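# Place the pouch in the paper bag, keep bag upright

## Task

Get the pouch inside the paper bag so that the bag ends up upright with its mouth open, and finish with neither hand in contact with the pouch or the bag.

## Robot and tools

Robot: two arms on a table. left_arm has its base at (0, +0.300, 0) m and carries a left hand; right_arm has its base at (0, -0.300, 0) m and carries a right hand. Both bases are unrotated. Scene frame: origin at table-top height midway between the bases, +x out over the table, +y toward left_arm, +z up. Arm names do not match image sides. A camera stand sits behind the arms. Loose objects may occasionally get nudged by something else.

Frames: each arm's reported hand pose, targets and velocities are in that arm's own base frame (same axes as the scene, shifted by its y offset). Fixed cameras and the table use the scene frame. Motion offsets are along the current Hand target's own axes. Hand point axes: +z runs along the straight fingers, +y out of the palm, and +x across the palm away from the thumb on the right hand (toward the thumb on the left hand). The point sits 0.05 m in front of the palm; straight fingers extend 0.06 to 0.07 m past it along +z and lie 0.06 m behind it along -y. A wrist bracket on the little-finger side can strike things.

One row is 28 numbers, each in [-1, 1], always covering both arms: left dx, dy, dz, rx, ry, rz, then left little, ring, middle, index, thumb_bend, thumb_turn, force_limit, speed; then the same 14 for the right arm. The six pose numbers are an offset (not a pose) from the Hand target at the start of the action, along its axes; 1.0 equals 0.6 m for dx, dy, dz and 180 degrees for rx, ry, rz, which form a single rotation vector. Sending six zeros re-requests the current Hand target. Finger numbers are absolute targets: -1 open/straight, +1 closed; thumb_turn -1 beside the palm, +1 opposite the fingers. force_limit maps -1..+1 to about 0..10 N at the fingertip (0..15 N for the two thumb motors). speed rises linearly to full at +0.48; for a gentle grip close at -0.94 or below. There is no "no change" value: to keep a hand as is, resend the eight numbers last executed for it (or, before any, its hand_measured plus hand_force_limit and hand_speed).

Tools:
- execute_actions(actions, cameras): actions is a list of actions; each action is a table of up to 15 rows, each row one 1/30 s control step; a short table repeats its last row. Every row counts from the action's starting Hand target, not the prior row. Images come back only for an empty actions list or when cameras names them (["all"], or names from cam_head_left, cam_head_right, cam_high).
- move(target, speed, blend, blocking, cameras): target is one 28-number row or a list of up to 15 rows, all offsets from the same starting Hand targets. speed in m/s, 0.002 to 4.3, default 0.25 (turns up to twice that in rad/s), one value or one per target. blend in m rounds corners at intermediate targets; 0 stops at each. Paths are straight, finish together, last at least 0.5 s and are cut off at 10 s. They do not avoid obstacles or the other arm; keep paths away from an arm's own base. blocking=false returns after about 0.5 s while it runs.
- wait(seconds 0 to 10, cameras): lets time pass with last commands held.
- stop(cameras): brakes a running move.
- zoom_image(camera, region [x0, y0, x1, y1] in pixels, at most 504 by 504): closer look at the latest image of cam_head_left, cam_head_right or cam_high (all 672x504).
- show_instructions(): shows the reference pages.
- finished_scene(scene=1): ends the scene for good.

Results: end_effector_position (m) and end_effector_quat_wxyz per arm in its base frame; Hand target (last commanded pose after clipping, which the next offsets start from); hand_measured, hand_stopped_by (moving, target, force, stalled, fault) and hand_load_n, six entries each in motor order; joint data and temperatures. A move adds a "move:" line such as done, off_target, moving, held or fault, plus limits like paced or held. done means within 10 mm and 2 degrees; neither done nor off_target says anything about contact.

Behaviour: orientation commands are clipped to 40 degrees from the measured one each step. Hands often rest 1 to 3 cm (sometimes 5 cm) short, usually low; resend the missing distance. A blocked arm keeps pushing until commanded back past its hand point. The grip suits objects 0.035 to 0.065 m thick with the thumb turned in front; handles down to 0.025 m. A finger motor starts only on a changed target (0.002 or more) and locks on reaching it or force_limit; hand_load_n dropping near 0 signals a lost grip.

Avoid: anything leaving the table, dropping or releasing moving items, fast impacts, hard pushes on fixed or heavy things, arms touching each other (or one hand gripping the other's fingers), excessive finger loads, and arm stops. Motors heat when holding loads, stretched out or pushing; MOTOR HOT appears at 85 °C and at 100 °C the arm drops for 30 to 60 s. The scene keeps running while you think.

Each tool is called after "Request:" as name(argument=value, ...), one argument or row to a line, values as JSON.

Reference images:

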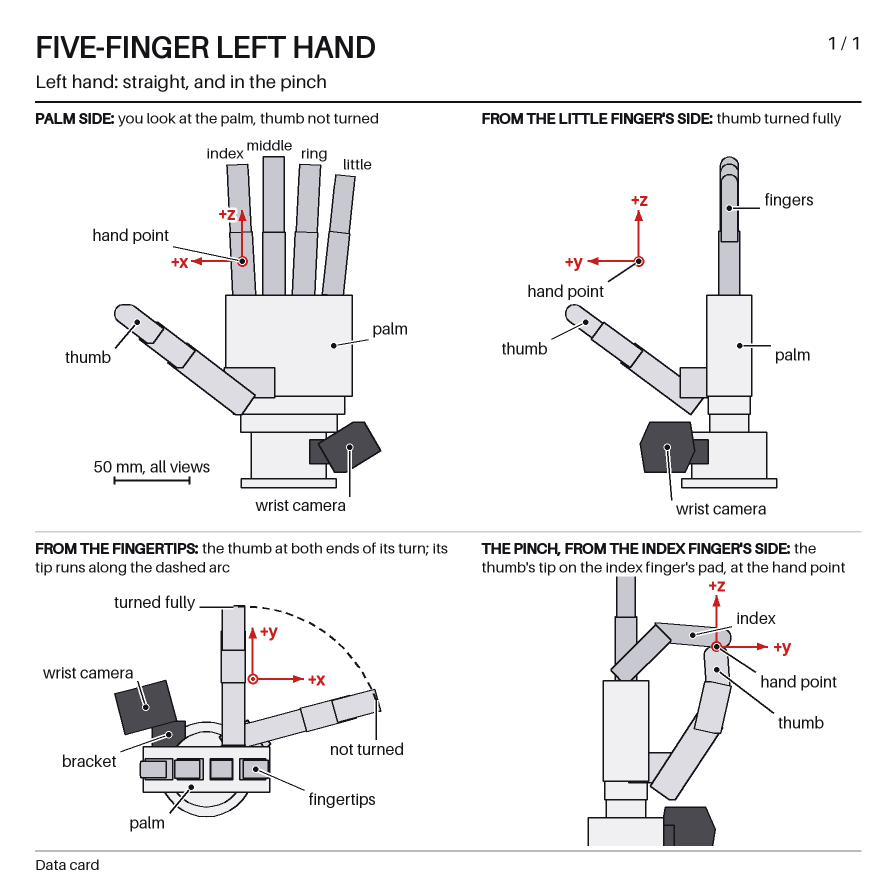

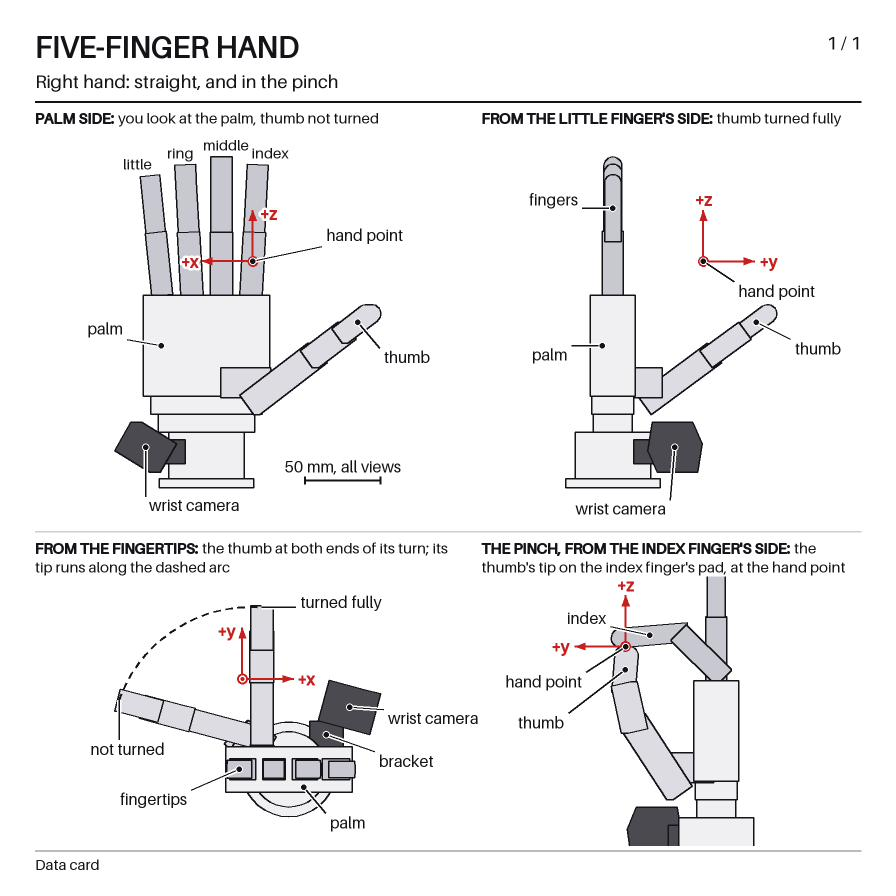

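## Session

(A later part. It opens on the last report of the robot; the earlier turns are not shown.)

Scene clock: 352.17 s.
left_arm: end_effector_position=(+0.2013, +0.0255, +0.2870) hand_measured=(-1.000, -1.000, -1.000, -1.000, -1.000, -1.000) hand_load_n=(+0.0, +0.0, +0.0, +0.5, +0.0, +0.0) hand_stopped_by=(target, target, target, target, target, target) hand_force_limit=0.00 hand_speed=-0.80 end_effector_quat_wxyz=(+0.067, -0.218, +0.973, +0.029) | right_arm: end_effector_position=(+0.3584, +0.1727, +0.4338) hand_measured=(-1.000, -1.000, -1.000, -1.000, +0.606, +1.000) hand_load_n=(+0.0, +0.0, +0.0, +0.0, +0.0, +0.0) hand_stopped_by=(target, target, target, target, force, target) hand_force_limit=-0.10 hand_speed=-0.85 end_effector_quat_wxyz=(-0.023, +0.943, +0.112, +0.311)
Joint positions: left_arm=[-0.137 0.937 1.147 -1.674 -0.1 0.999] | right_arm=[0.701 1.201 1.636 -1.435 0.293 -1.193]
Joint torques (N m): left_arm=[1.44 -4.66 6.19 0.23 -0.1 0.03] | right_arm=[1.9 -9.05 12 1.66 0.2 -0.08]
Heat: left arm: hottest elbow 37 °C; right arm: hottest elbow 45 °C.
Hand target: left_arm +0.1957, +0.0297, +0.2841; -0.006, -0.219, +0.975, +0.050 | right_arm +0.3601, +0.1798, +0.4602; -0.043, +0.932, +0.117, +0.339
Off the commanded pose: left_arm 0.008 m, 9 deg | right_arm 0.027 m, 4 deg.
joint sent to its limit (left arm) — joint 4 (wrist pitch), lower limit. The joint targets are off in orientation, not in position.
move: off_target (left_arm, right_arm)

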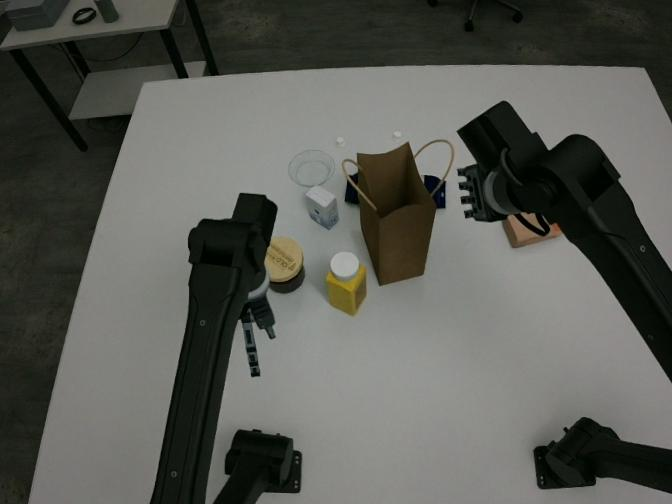

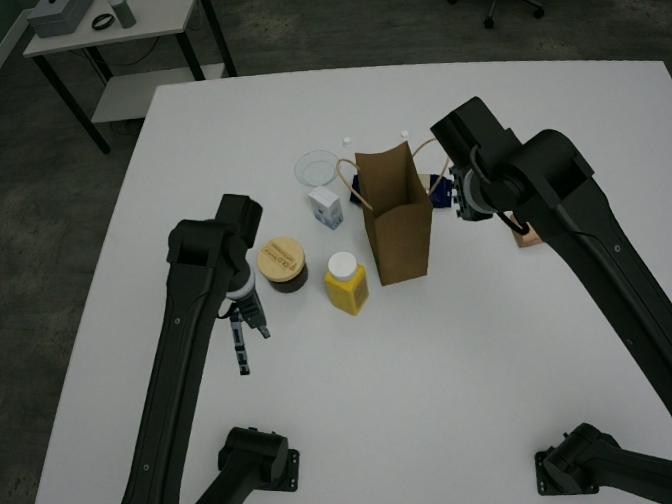

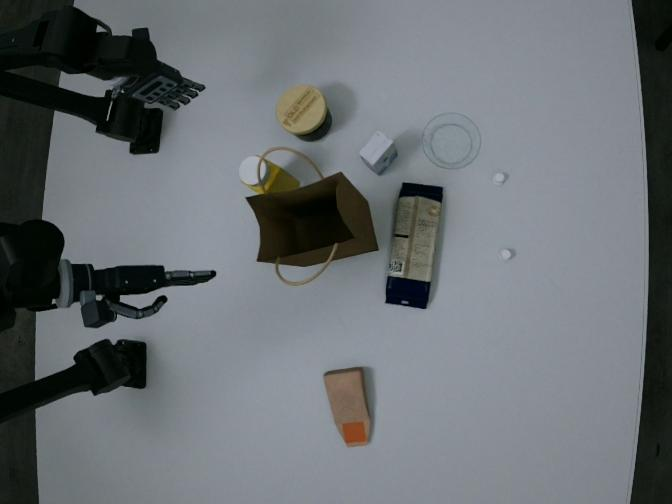

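Request:
move(
  target=[
    [0,0,0,0,0,0,-1,-1,-1,-1,-1,-1,0,-0.8,-0.1141,0.3067,0.121,0.0375,0.047,0.35,-1,-1,-1,-1,-1,1,-0.1,0],
    [0,0,0,0,0,0,-1,-1,-1,-1,-1,-1,0,-0.8,-0.1201,0.3845,0.5066,0.0543,0.0682,0.5047,-1,-1,-1,-1,-1,1,-0.1,0],
  ],
  speed=0.3,
  blend=[0.04,0],
  cameras=["all"],
)

Request:
zoom_image(
  camera="cam_head_left",
  region=[470, 130, 630, 270],
)

Request:
zoom_image(
  camera="cam_high",
  region=[280, 330, 420, 470],
)

Scene clock: 391.60 s.
left_arm: end_effector_position=(+0.2013, +0.0255, +0.2870) hand_measured=(-1.000, -1.000, -1.000, -1.000, -1.000, -1.000) hand_load_n=(+0.0, +0.0, +0.0, +0.0, +0.0, +0.0) hand_stopped_by=(target, target, target, target, target, target) hand_force_limit=0.00 hand_speed=-0.80 end_effector_quat_wxyz=(+0.067, -0.218, +0.973, +0.029) | right_arm: end_effector_position=(+0.5458, -0.0026, +0.1729) hand_measured=(-1.000, -1.000, -1.000, -1.000, -1.000, +1.000) hand_load_n=(+0.0, +0.0, +0.0, +0.0, +0.0, +0.0) hand_stopped_by=(target, target, target, target, target, target) hand_force_limit=-0.10 hand_speed=0.00 end_effector_quat_wxyz=(-0.347, +0.704, -0.556, +0.274)
Joint positions: left_arm=[-0.137 0.937 1.147 -1.674 -0.1 0.999] | right_arm=[-0.134 1.405 1.06 -0.344 -0.29 -0.232]
Joint torques (N m): left_arm=[1.44 -4.72 6.22 0.23 -0.1 0.03] | right_arm=[0.56 -11.05 9.32 2.14 -0.05 0.14]
Motor temperatures (°C): left_arm=[29 29 37 27 31 26] | right_arm=[33 34 48 31 27 26]
Heat: left arm: hottest elbow 37 °C; right arm: hottest elbow 48 °C.
Hand target: left_arm +0.1957, +0.0297, +0.2841; -0.006, -0.219, +0.975, +0.050 | right_arm +0.5532, -0.0087, +0.1810; -0.353, +0.694, -0.558, +0.285
Off the commanded pose: left_arm 0.008 m, 9 deg | right_arm 0.013 m, 2 deg.
joint sent to its limit (left arm) — joint 4 (wrist pitch), lower limit. The joint targets are off in orientation, not in position.
move: off_target (left_arm, right_arm)

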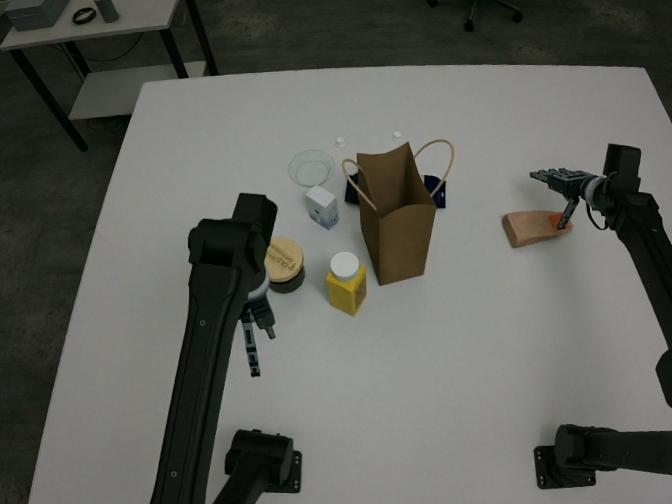

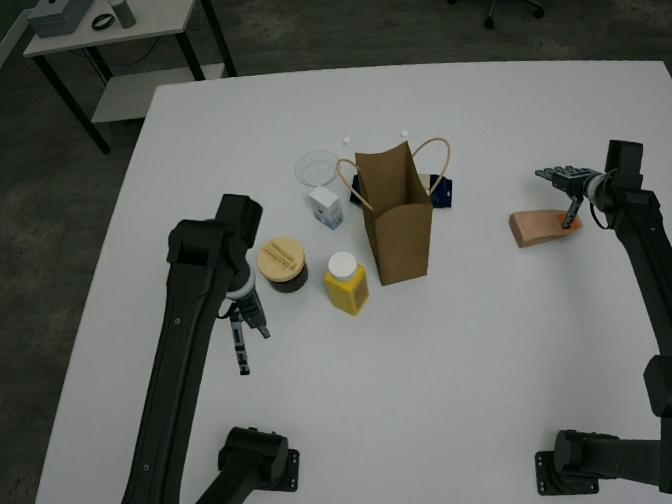

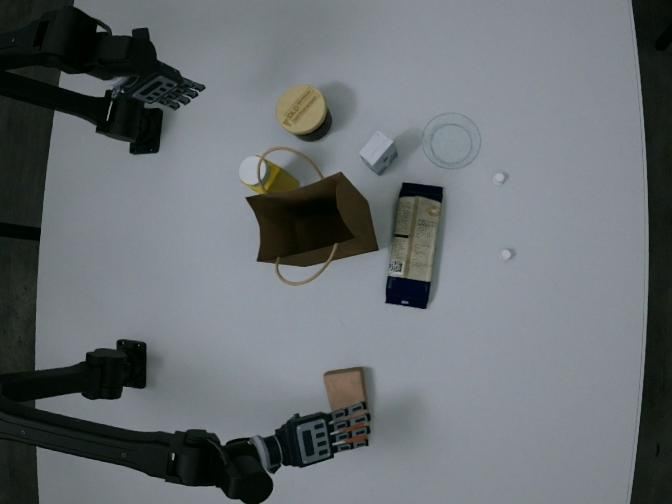

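Scaled by 3.150 from the camera's 672x504 image, which has a finer 960x720 frame.

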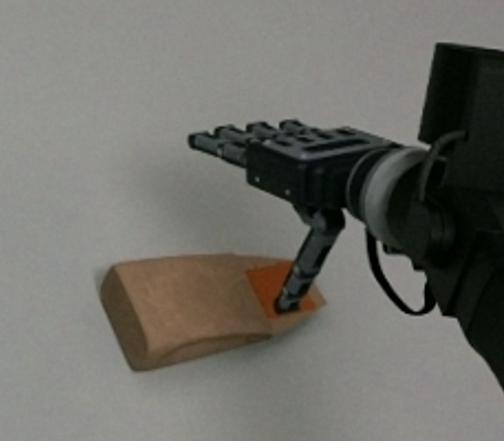

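Scaled by 3.600 from the camera's 672x504 image, which has a finer 960x720 frame.

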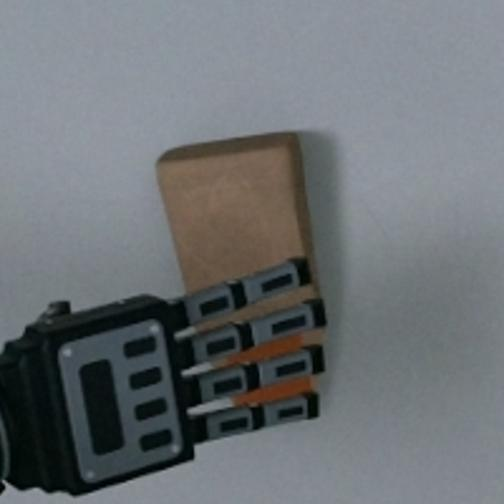

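Request:
move(
  target=[0,0,0,0,0,0,-1,-1,-1,-1,-1,-1,0,-0.8,0.0188,0.0962,0.0944,0,0,0,-0.8,-0.8,-0.8,-0.8,-1,1,-0.1,-0.3],
  speed=0.15,
  cameras=["cam_head_left","cam_high"],
)

Request:
zoom_image(
  camera="cam_head_left",
  region=[470, 160, 610, 280],
)

Request:
zoom_image(
  camera="cam_high",
  region=[290, 340, 410, 460],
)

Scene clock: 414.50 s.
left_arm: end_effector_position=(+0.2013, +0.0255, +0.2870) hand_measured=(-1.000, -1.000, -1.000, -1.000, -1.000, -1.000) hand_load_n=(+0.0, +0.0, +0.0, +0.0, +0.0, +0.0) hand_stopped_by=(target, target, target, target, target, target) hand_force_limit=0.00 hand_speed=-0.80 end_effector_quat_wxyz=(+0.067, -0.218, +0.973, +0.029) | right_arm: end_effector_position=(+0.5598, -0.0092, +0.0962) hand_measured=(-0.800, -0.800, -0.800, -0.800, -1.000, +1.000) hand_load_n=(+0.0, +0.0, +0.0, +0.0, +0.0, +0.0) hand_stopped_by=(target, target, target, target, target, target) hand_force_limit=-0.10 hand_speed=-0.30 end_effector_quat_wxyz=(-0.348, +0.701, -0.558, +0.275)
Joint positions: left_arm=[-0.137 0.937 1.147 -1.674 -0.1 0.999] | right_arm=[-0.145 1.534 0.975 -0.127 -0.296 -0.231]
Joint torques (N m): left_arm=[1.44 -4.72 6.2 0.23 -0.1 0.03] | right_arm=[0.26 -11.75 8.54 2.15 -0.23 0.09]
Heat: left arm: hottest elbow 37 °C; right arm: hottest elbow 45 °C.
Hand target: left_arm +0.1957, +0.0297, +0.2841; -0.006, -0.219, +0.975, +0.050 | right_arm +0.5673, -0.0174, +0.1010; -0.353, +0.694, -0.559, +0.285
Off the commanded pose: left_arm 0.008 m, 9 deg | right_arm 0.012 m, 2 deg.
joint sent to its limit (left arm) — joint 4 (wrist pitch), lower limit. The joint targets are off in orientation, not in position.
move: off_target (left_arm, right_arm)
Images, in order (width x height): cam_head_left 672x504, cam_high 672x504.

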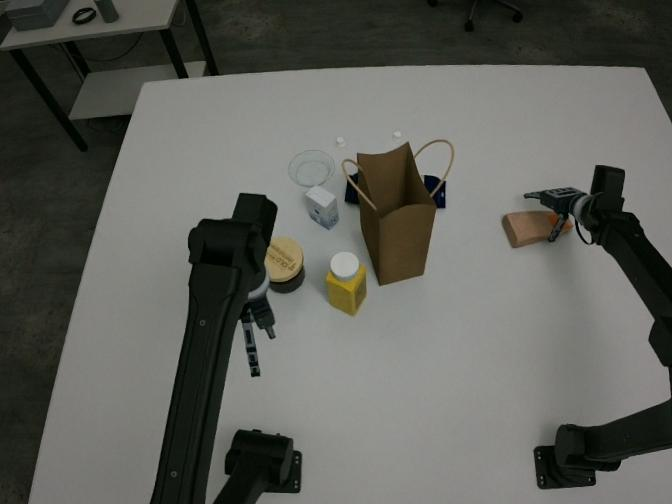

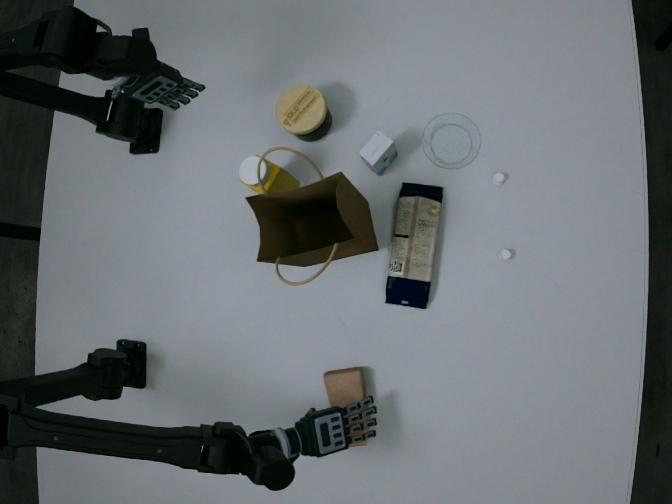

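Scaled by 3.600 from the camera's 672x504 image, which has a finer 960x720 frame.

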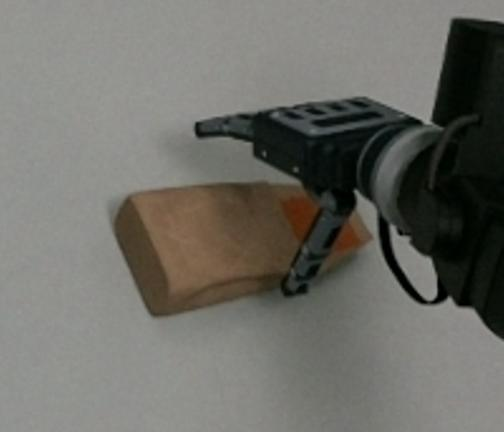

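Scaled by 4.200 from the camera's 672x504 image, which has a finer 960x720 frame.

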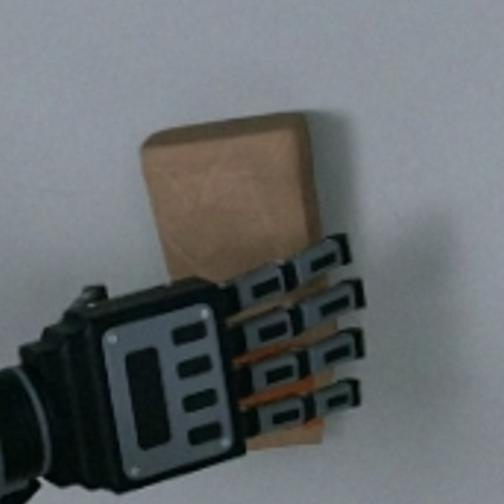

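Request:
move(
  target=[0,0,0,0,0,0,-1,-1,-1,-1,-1,-1,0,-0.8,-0.0038,0.0572,0.049,0,0,0,-0.8,-0.8,-0.8,-0.8,-1,1,-0.1,-0.3],
  speed=0.08,
  cameras=["cam_head_left","cam_high"],
)

Request:
zoom_image(
  camera="cam_head_left",
  region=[470, 160, 610, 280],
)

Request:
zoom_image(
  camera="cam_high",
  region=[290, 340, 410, 460],
)

Scene clock: 431.37 s.
left_arm: end_effector_position=(+0.2013, +0.0255, +0.2870) hand_measured=(-1.000, -1.000, -1.000, -1.000, -1.000, -1.000) hand_load_n=(+0.0, +0.0, +0.0, +0.0, +0.0, +0.0) hand_stopped_by=(target, target, target, target, target, target) hand_force_limit=0.00 hand_speed=-0.80 end_effector_quat_wxyz=(+0.067, -0.218, +0.973, +0.029) | right_arm: end_effector_position=(+0.5642, -0.0101, +0.0545) hand_measured=(-0.800, -0.800, -0.800, -0.800, -1.000, +1.000) hand_load_n=(+0.0, +0.0, +0.0, +0.0, +0.0, +0.0) hand_stopped_by=(target, target, target, target, target, target) hand_force_limit=-0.10 hand_speed=-0.30 end_effector_quat_wxyz=(-0.350, +0.700, -0.557, +0.278)
Joint positions: left_arm=[-0.137 0.937 1.147 -1.674 -0.1 0.999] | right_arm=[-0.145 1.612 0.932 0.001 -0.295 -0.231]
Joint torques (N m): left_arm=[1.44 -4.72 6.2 0.23 -0.1 0.03] | right_arm=[0.62 -11.81 7.58 2.15 -0.06 0.14]
Heat: left arm: hottest elbow 37 °C; right arm: hottest elbow 45 °C.
Hand target: left_arm +0.1957, +0.0297, +0.2841; -0.006, -0.219, +0.975, +0.050 | right_arm +0.5703, -0.0145, +0.0561; -0.353, +0.694, -0.559, +0.285
Off the commanded pose: left_arm 0.008 m, 9 deg | right_arm 0.008 m, 1 deg.
joint sent to its limit (left arm) — joint 4 (wrist pitch), lower limit. The joint targets are off in orientation, not in position.
move: off_target (left_arm)
Images, in order (width x height): cam_head_left 672x504, cam_high 672x504.

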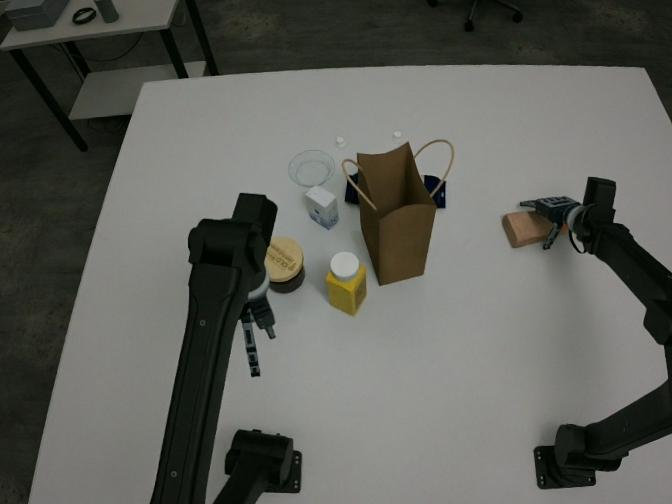

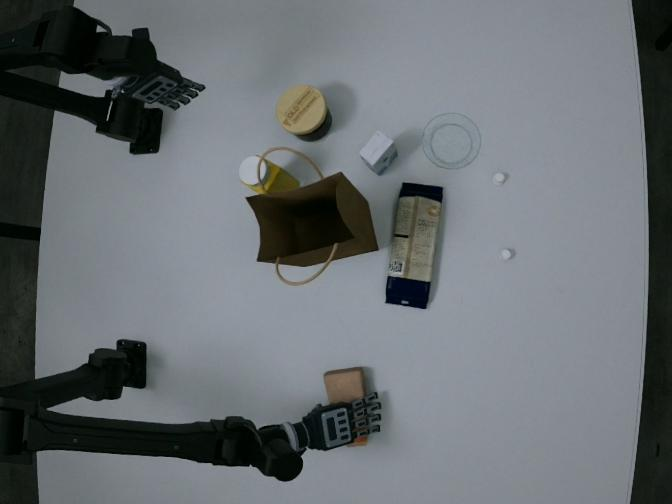

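Scaled by 3.600 from the camera's 672x504 image, which has a finer 960x720 frame.

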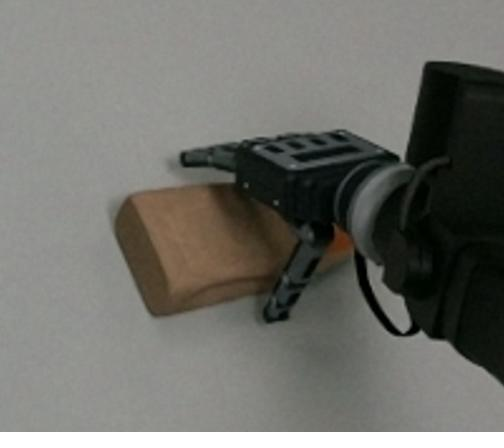

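Scaled by 4.200 from the camera's 672x504 image, which has a finer 960x720 frame.

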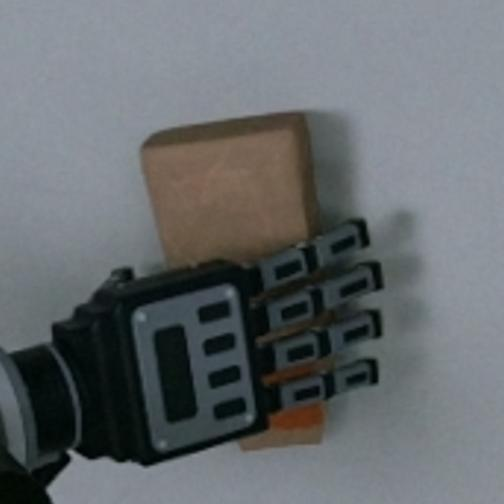

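Request:
execute_actions(
  actions=[
    [[0,0,0,0,0,0,-1,-1,-1,-1,-1,-1,0,-0.8,0,0,0,0,0,0,-0.8,-0.8,-0.1,-0.1,-0.2,1,0.1,-0.85]],
    [[0,0,0,0,0,0,-1,-1,-1,-1,-1,-1,0,-0.8,0,0,0,0,0,0,-0.8,-0.8,-0.1,-0.1,-0.2,1,0.1,-0.85]],
    [[0,0,0,0,0,0,-1,-1,-1,-1,-1,-1,0,-0.8,0,0,0,0,0,0,-0.8,-0.8,-0.1,-0.1,-0.2,1,0.1,-0.85]],
  ],
  cameras=["cam_head_left","cam_high"],
)

Request:
zoom_image(
  camera="cam_head_left",
  region=[470, 160, 610, 280],
)

Request:
zoom_image(
  camera="cam_high",
  region=[290, 340, 410, 460],
)

Scene clock: 444.93 s.
left_arm: end_effector_position=(+0.2013, +0.0255, +0.2870) hand_measured=(-1.000, -1.000, -1.000, -1.000, -1.000, -1.000) hand_load_n=(+0.0, +0.0, +0.0, +0.0, +0.0, +0.0) hand_stopped_by=(target, target, target, target, target, target) hand_force_limit=0.00 hand_speed=-0.80 end_effector_quat_wxyz=(+0.067, -0.218, +0.973, +0.029) | right_arm: end_effector_position=(+0.5656, -0.0104, +0.0556) hand_measured=(-0.800, -0.800, -0.372, -0.400, -0.792, +1.000) hand_load_n=(+0.0, +0.0, +6.5, +4.5, +11.5, -0.5) hand_stopped_by=(target, target, force, force, force, target) hand_force_limit=0.10 hand_speed=-0.85 end_effector_quat_wxyz=(-0.351, +0.700, -0.555, +0.281)
Joint positions: left_arm=[-0.137 0.937 1.147 -1.674 -0.1 0.999] | right_arm=[-0.145 1.612 0.932 0.008 -0.294 -0.231]
Joint torques (N m): left_arm=[1.44 -4.66 6.2 0.21 -0.1 0.03] | right_arm=[0.44 -12.22 7.66 1.89 -0.07 0.13]
Heat: left arm: hottest elbow 37 °C; right arm: hottest elbow 44 °C.
Hand target: left_arm +0.1957, +0.0297, +0.2841; -0.006, -0.219, +0.975, +0.050 | right_arm +0.5703, -0.0145, +0.0561; -0.353, +0.694, -0.559, +0.285
Off the commanded pose: left_arm 0.008 m, 9 deg | right_arm 0.006 m, 1 deg.
joint sent to its limit (left arm) — joint 4 (wrist pitch), lower limit. The joint targets are off in orientation, not in position.
Step readings (end_effector_position of left_arm | right_arm):
0: (+0.2013, +0.0255, +0.2870) | (+0.5642, -0.0101, +0.0545)
1: (+0.2013, +0.0255, +0.2870) | (+0.5642, -0.0101, +0.0545)
2: (+0.2013, +0.0255, +0.2870) | (+0.5642, -0.0101, +0.0545)
4: (+0.2013, +0.0255, +0.2870) | (+0.5642, -0.0101, +0.0545)
8: (+0.2013, +0.0255, +0.2870) | (+0.5642, -0.0101, +0.0545)
15: (+0.2013, +0.0255, +0.2870) | (+0.5642, -0.0101, +0.0545)
16: (+0.2013, +0.0255, +0.2870) | (+0.5642, -0.0101, +0.0545)
17: (+0.2013, +0.0255, +0.2870) | (+0.5642, -0.0101, +0.0545)
19: (+0.2013, +0.0255, +0.2870) | (+0.5644, -0.0102, +0.0547)
23: (+0.2013, +0.0255, +0.2870) | (+0.5650, -0.0103, +0.0551)
30: (+0.2013, +0.0255, +0.2870) | (+0.5655, -0.0104, +0.0555)
31: (+0.2013, +0.0255, +0.2870) | (+0.5655, -0.0104, +0.0555)
32: (+0.2013, +0.0255, +0.2870) | (+0.5656, -0.0104, +0.0556)
34: (+0.2013, +0.0255, +0.2870) | (+0.5656, -0.0104, +0.0556)
38: (+0.2013, +0.0255, +0.2870) | (+0.5656, -0.0104, +0.0556)
45: (+0.2013, +0.0255, +0.2870) | (+0.5656, -0.0104, +0.0556)
Images, in order (width x height): cam_head_left 672x504, cam_high 672x504.

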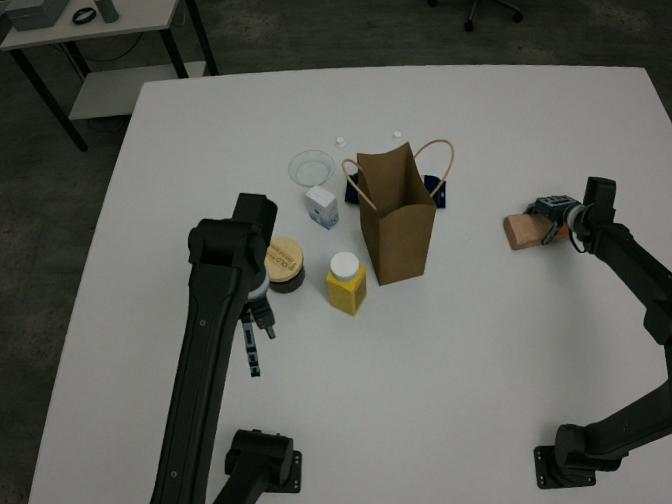

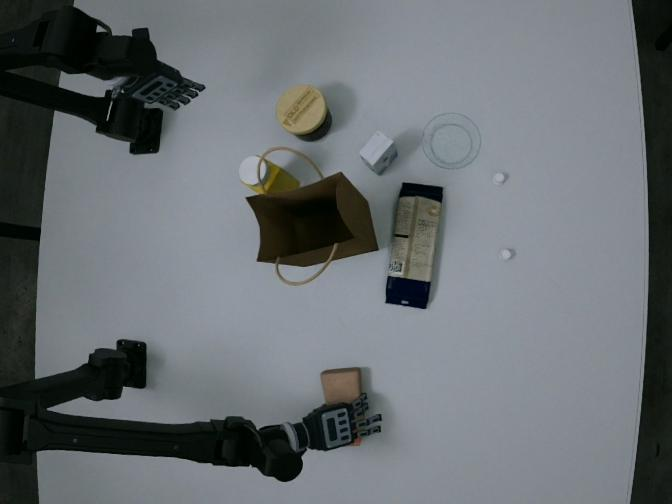

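Scaled by 3.600 from the camera's 672x504 image, which has a finer 960x720 frame.

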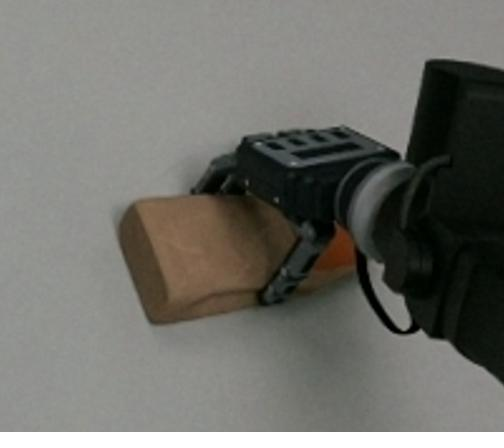

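Scaled by 4.200 from the camera's 672x504 image, which has a finer 960x720 frame.

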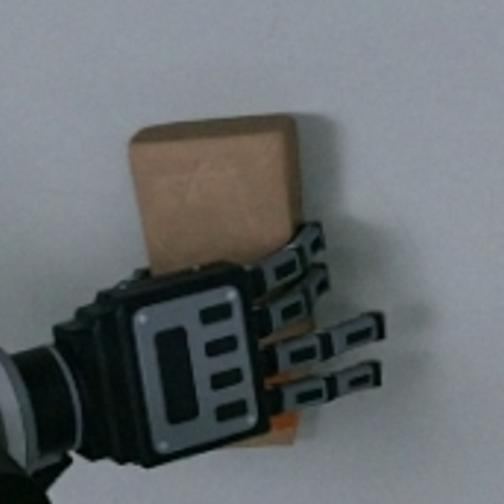

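Request:
move(
  target=[0,0,0,0,0,0,-1,-1,-1,-1,-1,-1,0,-0.8,0,-0.189,-0.137,0,0,0,-0.8,-0.8,-0.1,-0.1,-0.2,1,0.1,-0.85],
  speed=0.08,
  cameras=["cam_head_left","cam_high"],
)

Request:
zoom_image(
  camera="cam_head_left",
  region=[470, 130, 630, 290],
)

Request:
zoom_image(
  camera="cam_high",
  region=[290, 340, 410, 460],
)

Scene clock: 452.67 s.
left_arm: end_effector_position=(+0.2013, +0.0255, +0.2870) hand_measured=(-1.000, -1.000, -1.000, -1.000, -1.000, -1.000) hand_load_n=(+0.0, +0.0, +0.0, +0.0, +0.0, +0.0) hand_stopped_by=(target, target, target, target, target, target) hand_force_limit=0.00 hand_speed=-0.80 end_effector_quat_wxyz=(+0.067, -0.218, +0.973, +0.029) | right_arm: end_effector_position=(+0.5516, -0.0088, +0.1535) hand_measured=(-0.800, -0.800, -0.372, -0.400, -0.792, +1.000) hand_load_n=(+0.0, +0.0, +6.5, +4.0, +12.0, -0.5) hand_stopped_by=(target, target, force, force, force, target) hand_force_limit=0.10 hand_speed=-0.85 end_effector_quat_wxyz=(-0.335, +0.707, -0.568, +0.256)
Joint positions: left_arm=[-0.137 0.937 1.147 -1.674 -0.1 0.999] | right_arm=[-0.145 1.459 1.083 -0.362 -0.292 -0.231]
Joint torques (N m): left_arm=[1.44 -4.72 6.19 0.23 -0.1 0.03] | right_arm=[0.62 -13.8 13.44 1.05 -0.17 0.16]
Heat: left arm: hottest elbow 37 °C; right arm: hottest elbow 44 °C.
Hand target: left_arm +0.1957, +0.0297, +0.2841; -0.006, -0.219, +0.975, +0.050 | right_arm +0.5705, -0.0142, +0.1962; -0.353, +0.694, -0.558, +0.286
Off the commanded pose: left_arm 0.008 m, 9 deg | right_arm 0.047 m, 4 deg.
joint sent to its limit (left arm) — joint 4 (wrist pitch), lower limit. The joint targets are off in orientation, not in position.
move: off_target (left_arm, right_arm)
Images, in order (width x height): cam_head_left 672x504, cam_high 672x504.

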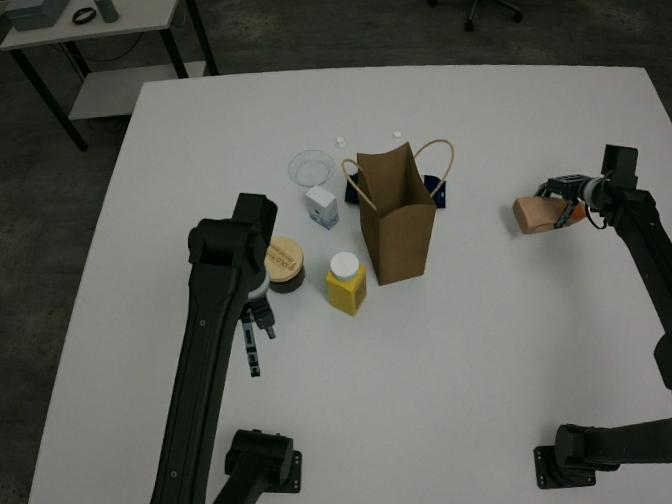

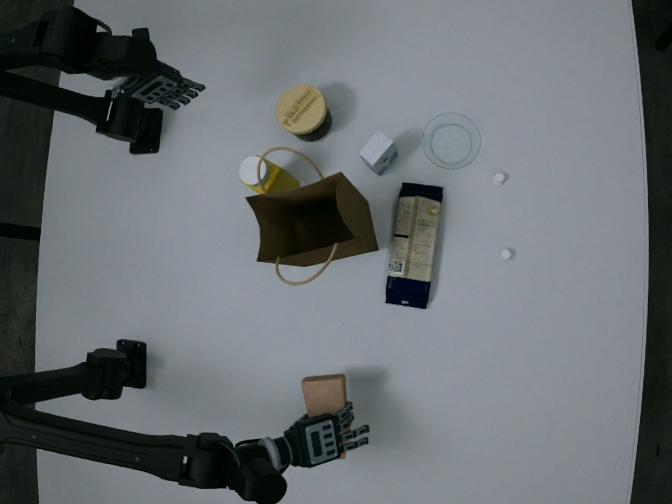

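Scaled by 3.150 from the camera's 672x504 image, which has a finer 960x720 frame.

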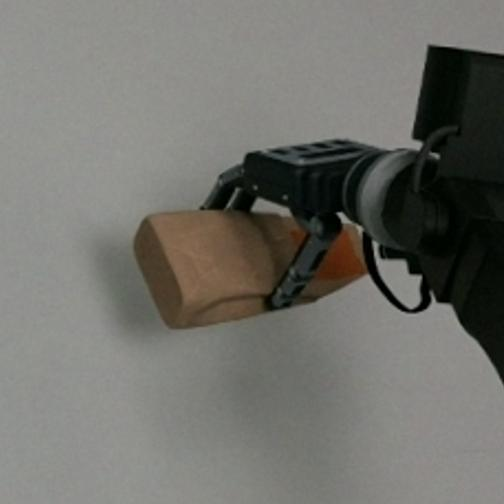

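Scaled by 4.200 from the camera's 672x504 image, which has a finer 960x720 frame.

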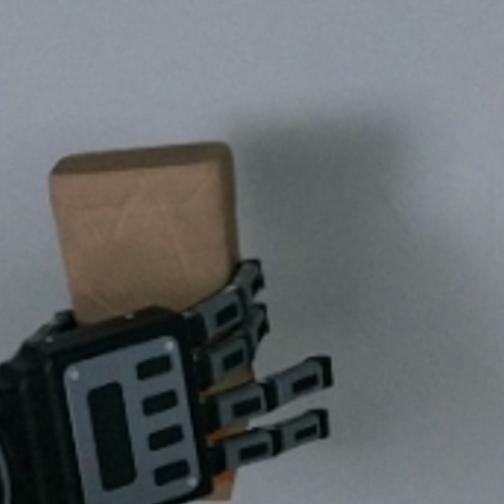

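Request:
move(
  target=[0,0,0,0,0,0,-1,-1,-1,-1,-1,-1,0,-0.8,-0.0558,-0.0148,-0.0475,-0.0017,0.2942,-0.403,-0.8,-0.8,-0.1,-0.1,-0.2,1,0.1,-0.85],
  speed=0.18,
  cameras=["cam_head_left","cam_high"],
)

Request:
zoom_image(
  camera="cam_head_left",
  region=[430, 130, 630, 290],
)

Request:
zoom_image(
  camera="cam_high",
  region=[250, 310, 410, 460],
)

Scene clock: 477.50 s.
left_arm: end_effector_position=(+0.2013, +0.0255, +0.2870) hand_measured=(-1.000, -1.000, -1.000, -1.000, -1.000, -1.000) hand_load_n=(+0.0, +0.0, +0.0, +0.0, +0.0, +0.0) hand_stopped_by=(target, target, target, target, target, target) hand_force_limit=0.00 hand_speed=-0.80 end_effector_quat_wxyz=(+0.067, -0.218, +0.973, +0.029) | right_arm: end_effector_position=(+0.5423, +0.0068, +0.2108) hand_measured=(-0.800, -0.800, -0.372, -0.400, -0.792, +1.000) hand_load_n=(+0.0, +0.0, +6.0, +4.5, +12.0, +1.0) hand_stopped_by=(target, target, force, force, force, target) hand_force_limit=0.10 hand_speed=-0.85 end_effector_quat_wxyz=(+0.149, +0.700, -0.155, +0.681)
Joint positions: left_arm=[-0.137 0.937 1.147 -1.674 -0.1 0.999] | right_arm=[0.35 1.508 0.75 0.72 0.783 -1.542]
Joint torques (N m): left_arm=[1.38 -4.66 6.2 0.23 -0.1 0.03] | right_arm=[2.26 -10.64 7.66 2.63 0.02 -0.24]
Heat: left arm: hottest elbow 37 °C; right arm: hottest elbow 45 °C.
Hand target: left_arm +0.1957, +0.0297, +0.2841; -0.006, -0.219, +0.975, +0.050 | right_arm +0.5459, +0.0147, +0.2200; +0.147, +0.692, -0.147, +0.691
Off the commanded pose: left_arm 0.008 m, 9 deg | right_arm 0.013 m, 2 deg.
joint sent to its limit (left arm) — joint 4 (wrist pitch), lower limit. The joint targets are off in orientation, not in position.
move: off_target (left_arm, right_arm)
Images, in order (width x height): cam_head_left 672x504, cam_high 672x504.

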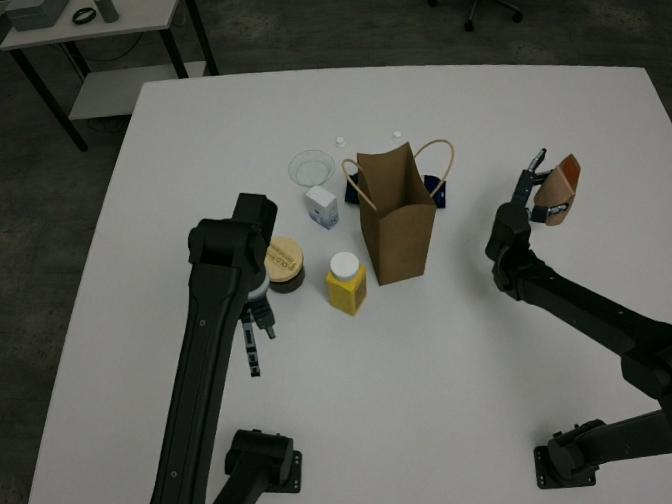

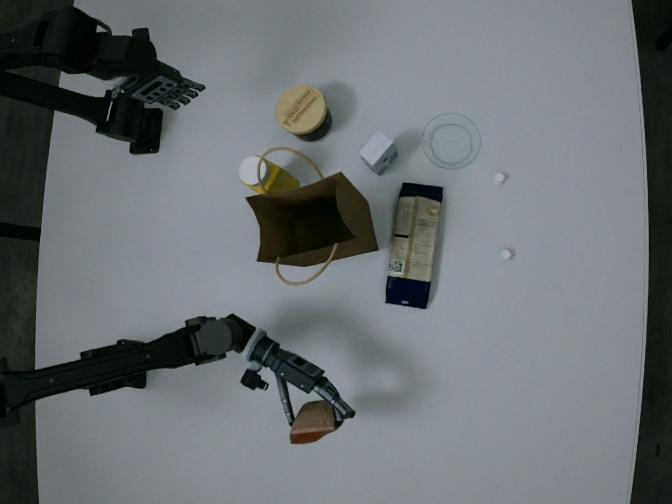

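Scaled by 2.520 from the camera's 672x504 image, which has a finer 960x720 frame.

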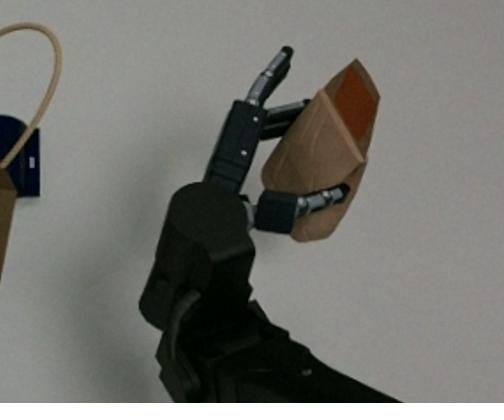

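Scaled by 3.150 from the camera's 672x504 image, which has a finer 960x720 frame.

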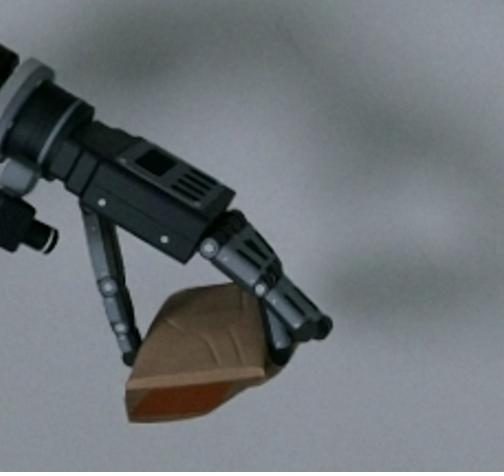

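Request:
move(
  target=[0,0,0,0,0,0,-1,-1,-1,-1,-1,-1,0,-0.8,-0.158,0,0,0,0.03,-0.042,-0.8,-0.8,-0.1,-0.1,-0.2,1,0.1,-0.85],
  speed=0.1,
  cameras=["cam_head_left","cam_high"],
)

Request:
zoom_image(
  camera="cam_head_left",
  region=[430, 150, 610, 290],
)

Request:
zoom_image(
  camera="cam_high",
  region=[250, 310, 410, 460],
)

Scene clock: 495.47 s.
left_arm: end_effector_position=(+0.2013, +0.0255, +0.2870) hand_measured=(-1.000, -1.000, -1.000, -1.000, -1.000, -1.000) hand_load_n=(+0.0, +0.5, +0.0, +0.0, +0.0, +0.0) hand_stopped_by=(target, target, target, target, target, target) hand_force_limit=0.00 hand_speed=-0.80 end_effector_quat_wxyz=(+0.067, -0.218, +0.973, +0.029) | right_arm: end_effector_position=(+0.5429, +0.0063, +0.1160) hand_measured=(-0.800, -0.800, -0.372, -0.400, -0.792, +1.000) hand_load_n=(+0.0, +0.0, +6.0, +4.5, +12.0, +1.0) hand_stopped_by=(target, target, force, force, force, target) hand_force_limit=0.10 hand_speed=-0.85 end_effector_quat_wxyz=(+0.201, +0.676, -0.101, +0.702)
Joint positions: left_arm=[-0.137 0.937 1.147 -1.674 -0.1 0.999] | right_arm=[0.356 1.87 0.69 1.272 0.782 -1.767]
Joint torques (N m): left_arm=[1.44 -4.66 6.2 0.21 -0.1 0.03] | right_arm=[2.14 -12.63 4.86 2.59 -0.12 -0.28]
Heat: left arm: hottest elbow 37 °C; right arm: hottest elbow 45 °C.
Hand target: left_arm +0.1957, +0.0297, +0.2841; -0.006, -0.219, +0.975, +0.050 | right_arm +0.5458, +0.0150, +0.1252; +0.199, +0.667, -0.094, +0.712
Off the commanded pose: left_arm 0.008 m, 9 deg | right_arm 0.013 m, 2 deg.
joint sent to its limit (left arm) — joint 4 (wrist pitch), lower limit. The joint targets are off in orientation, not in position.
move: off_target (left_arm, right_arm)
Images, in order (width x height): cam_head_left 672x504, cam_high 672x504.

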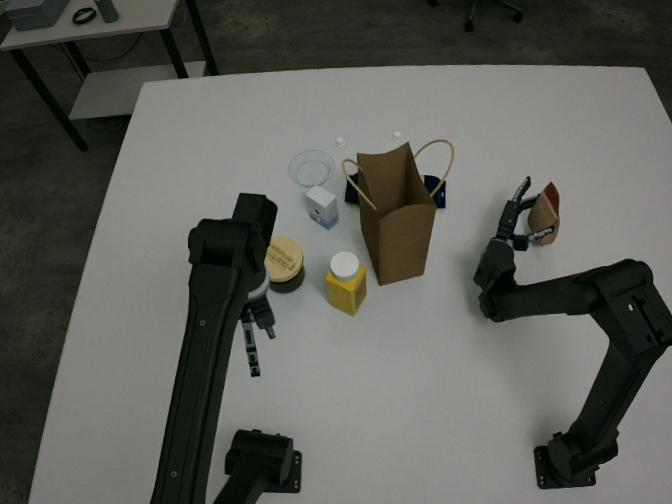

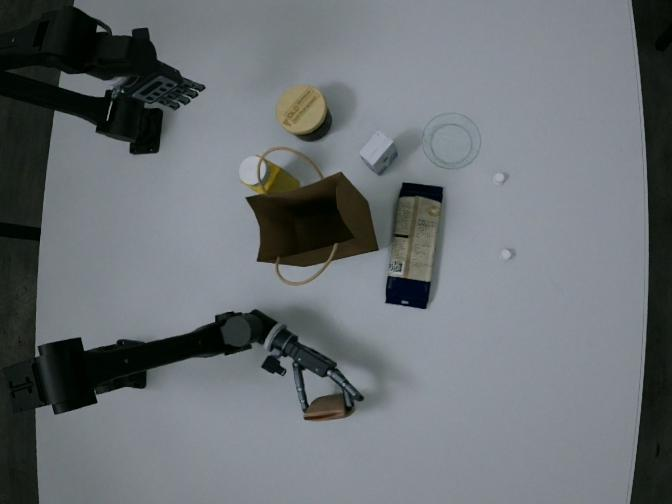

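Scaled by 2.800 from the camera's 672x504 image, which has a finer 960x720 frame.

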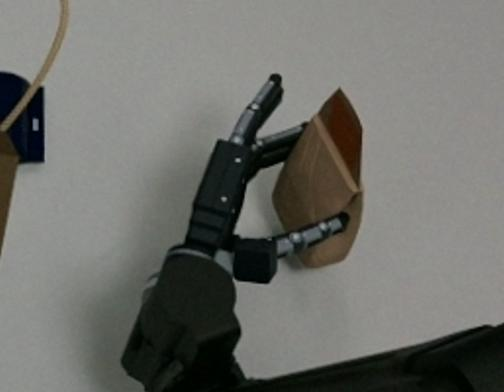

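Scaled by 3.150 from the camera's 672x504 image, which has a finer 960x720 frame.

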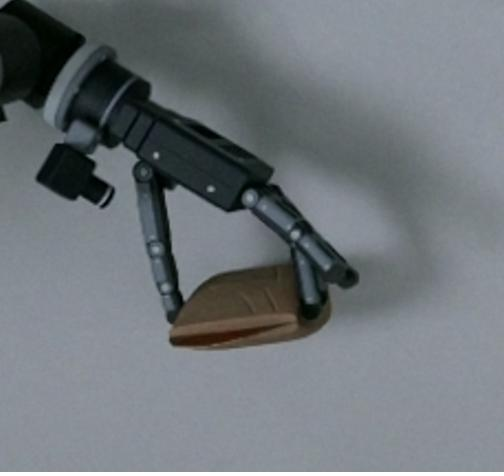

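Request:
move(
  target=[0,0,0,0,0,0,-1,-1,-1,-1,-1,-1,0,-0.8,-0.046,-0.0062,-0.0043,0,0,0,-0.8,-0.8,-0.1,-0.1,-0.2,1,0.1,-0.85],
  speed=0.06,
  cameras=["cam_head_left","cam_head_right","cam_high"],
)

Request:
zoom_image(
  camera="cam_head_left",
  region=[450, 160, 590, 280],
)

Request:
zoom_image(
  camera="cam_high",
  region=[270, 360, 390, 450],
)

Scene clock: 504.63 s.
left_arm: end_effector_position=(+0.2013, +0.0255, +0.2870) hand_measured=(-1.000, -1.000, -1.000, -1.000, -1.000, -1.000) hand_load_n=(+0.0, +0.0, +0.0, +0.0, +0.0, +0.0) hand_stopped_by=(target, target, target, target, target, target) hand_force_limit=0.00 hand_speed=-0.80 end_effector_quat_wxyz=(+0.067, -0.218, +0.973, +0.029) | right_arm: end_effector_position=(+0.5408, +0.0055, +0.0868) hand_measured=(-0.800, -0.800, -0.372, -0.400, -0.792, +1.000) hand_load_n=(+0.0, +0.0, +6.0, +4.5, +12.0, +1.0) hand_stopped_by=(target, target, force, force, force, target) hand_force_limit=0.10 hand_speed=-0.85 end_effector_quat_wxyz=(+0.202, +0.678, -0.100, +0.700)
Joint positions: left_arm=[-0.137 0.937 1.147 -1.674 -0.1 0.999] | right_arm=[0.356 1.958 0.69 1.355 0.782 -1.767]
Joint torques (N m): left_arm=[1.38 -4.66 6.2 0.23 -0.1 0.03] | right_arm=[2.49 -13.04 4.66 2.55 -0.11 -0.26]
Heat: left arm: hottest elbow 37 °C; right arm: hottest elbow 44 °C.
Hand target: left_arm +0.1957, +0.0297, +0.2841; -0.006, -0.219, +0.975, +0.050 | right_arm +0.5458, +0.0151, +0.0973; +0.199, +0.667, -0.095, +0.712
Off the commanded pose: left_arm 0.008 m, 9 deg | right_arm 0.015 m, 2 deg.
joint sent to its limit (left arm) — joint 4 (wrist pitch), lower limit. The joint targets are off in orientation, not in position.
move: off_target (left_arm, right_arm)

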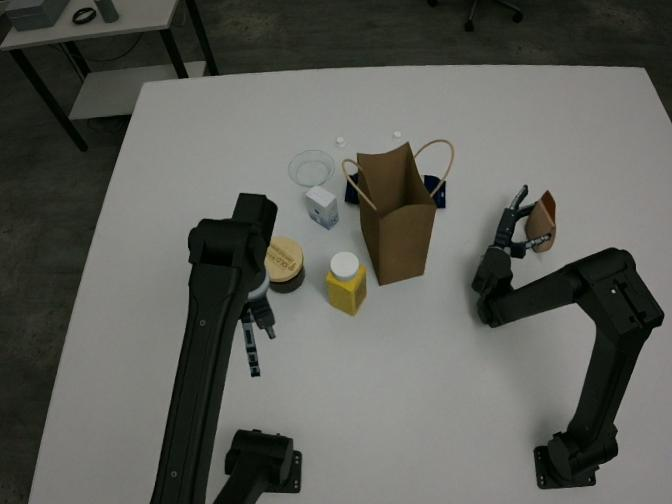

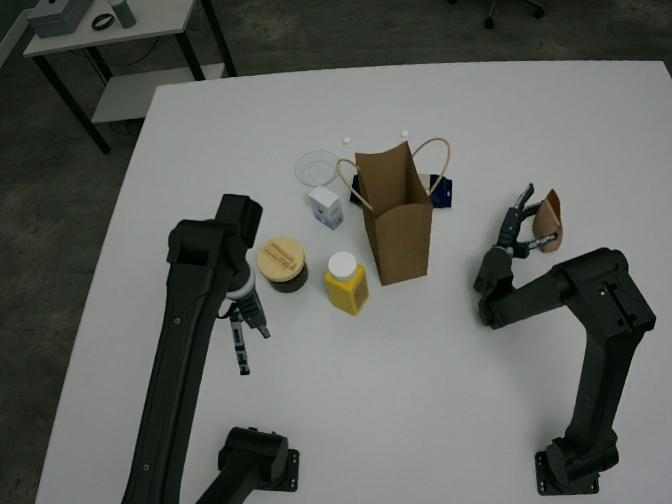

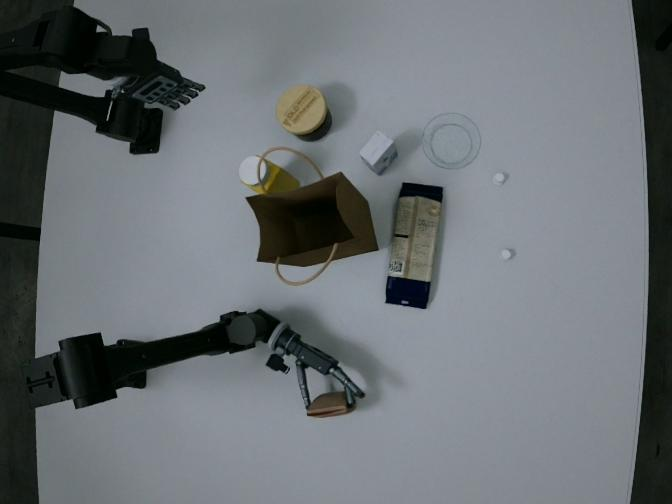

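Scaled by 3.600 from the camera's 672x504 image, which has a finer 960x720 frame.

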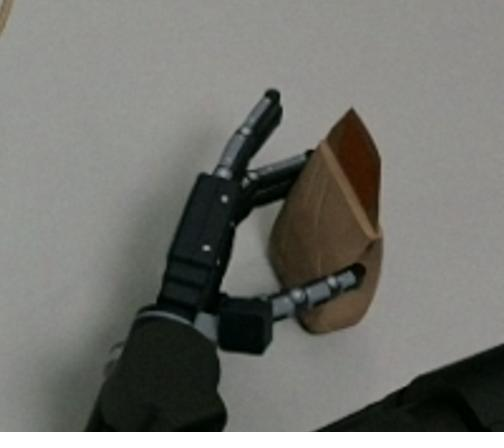

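Scaled by 4.200 from the camera's 672x504 image, which has a finer 960x720 frame.

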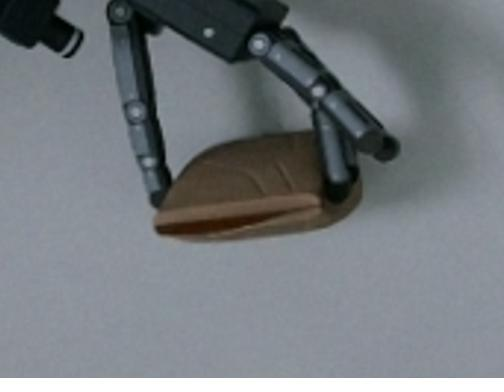

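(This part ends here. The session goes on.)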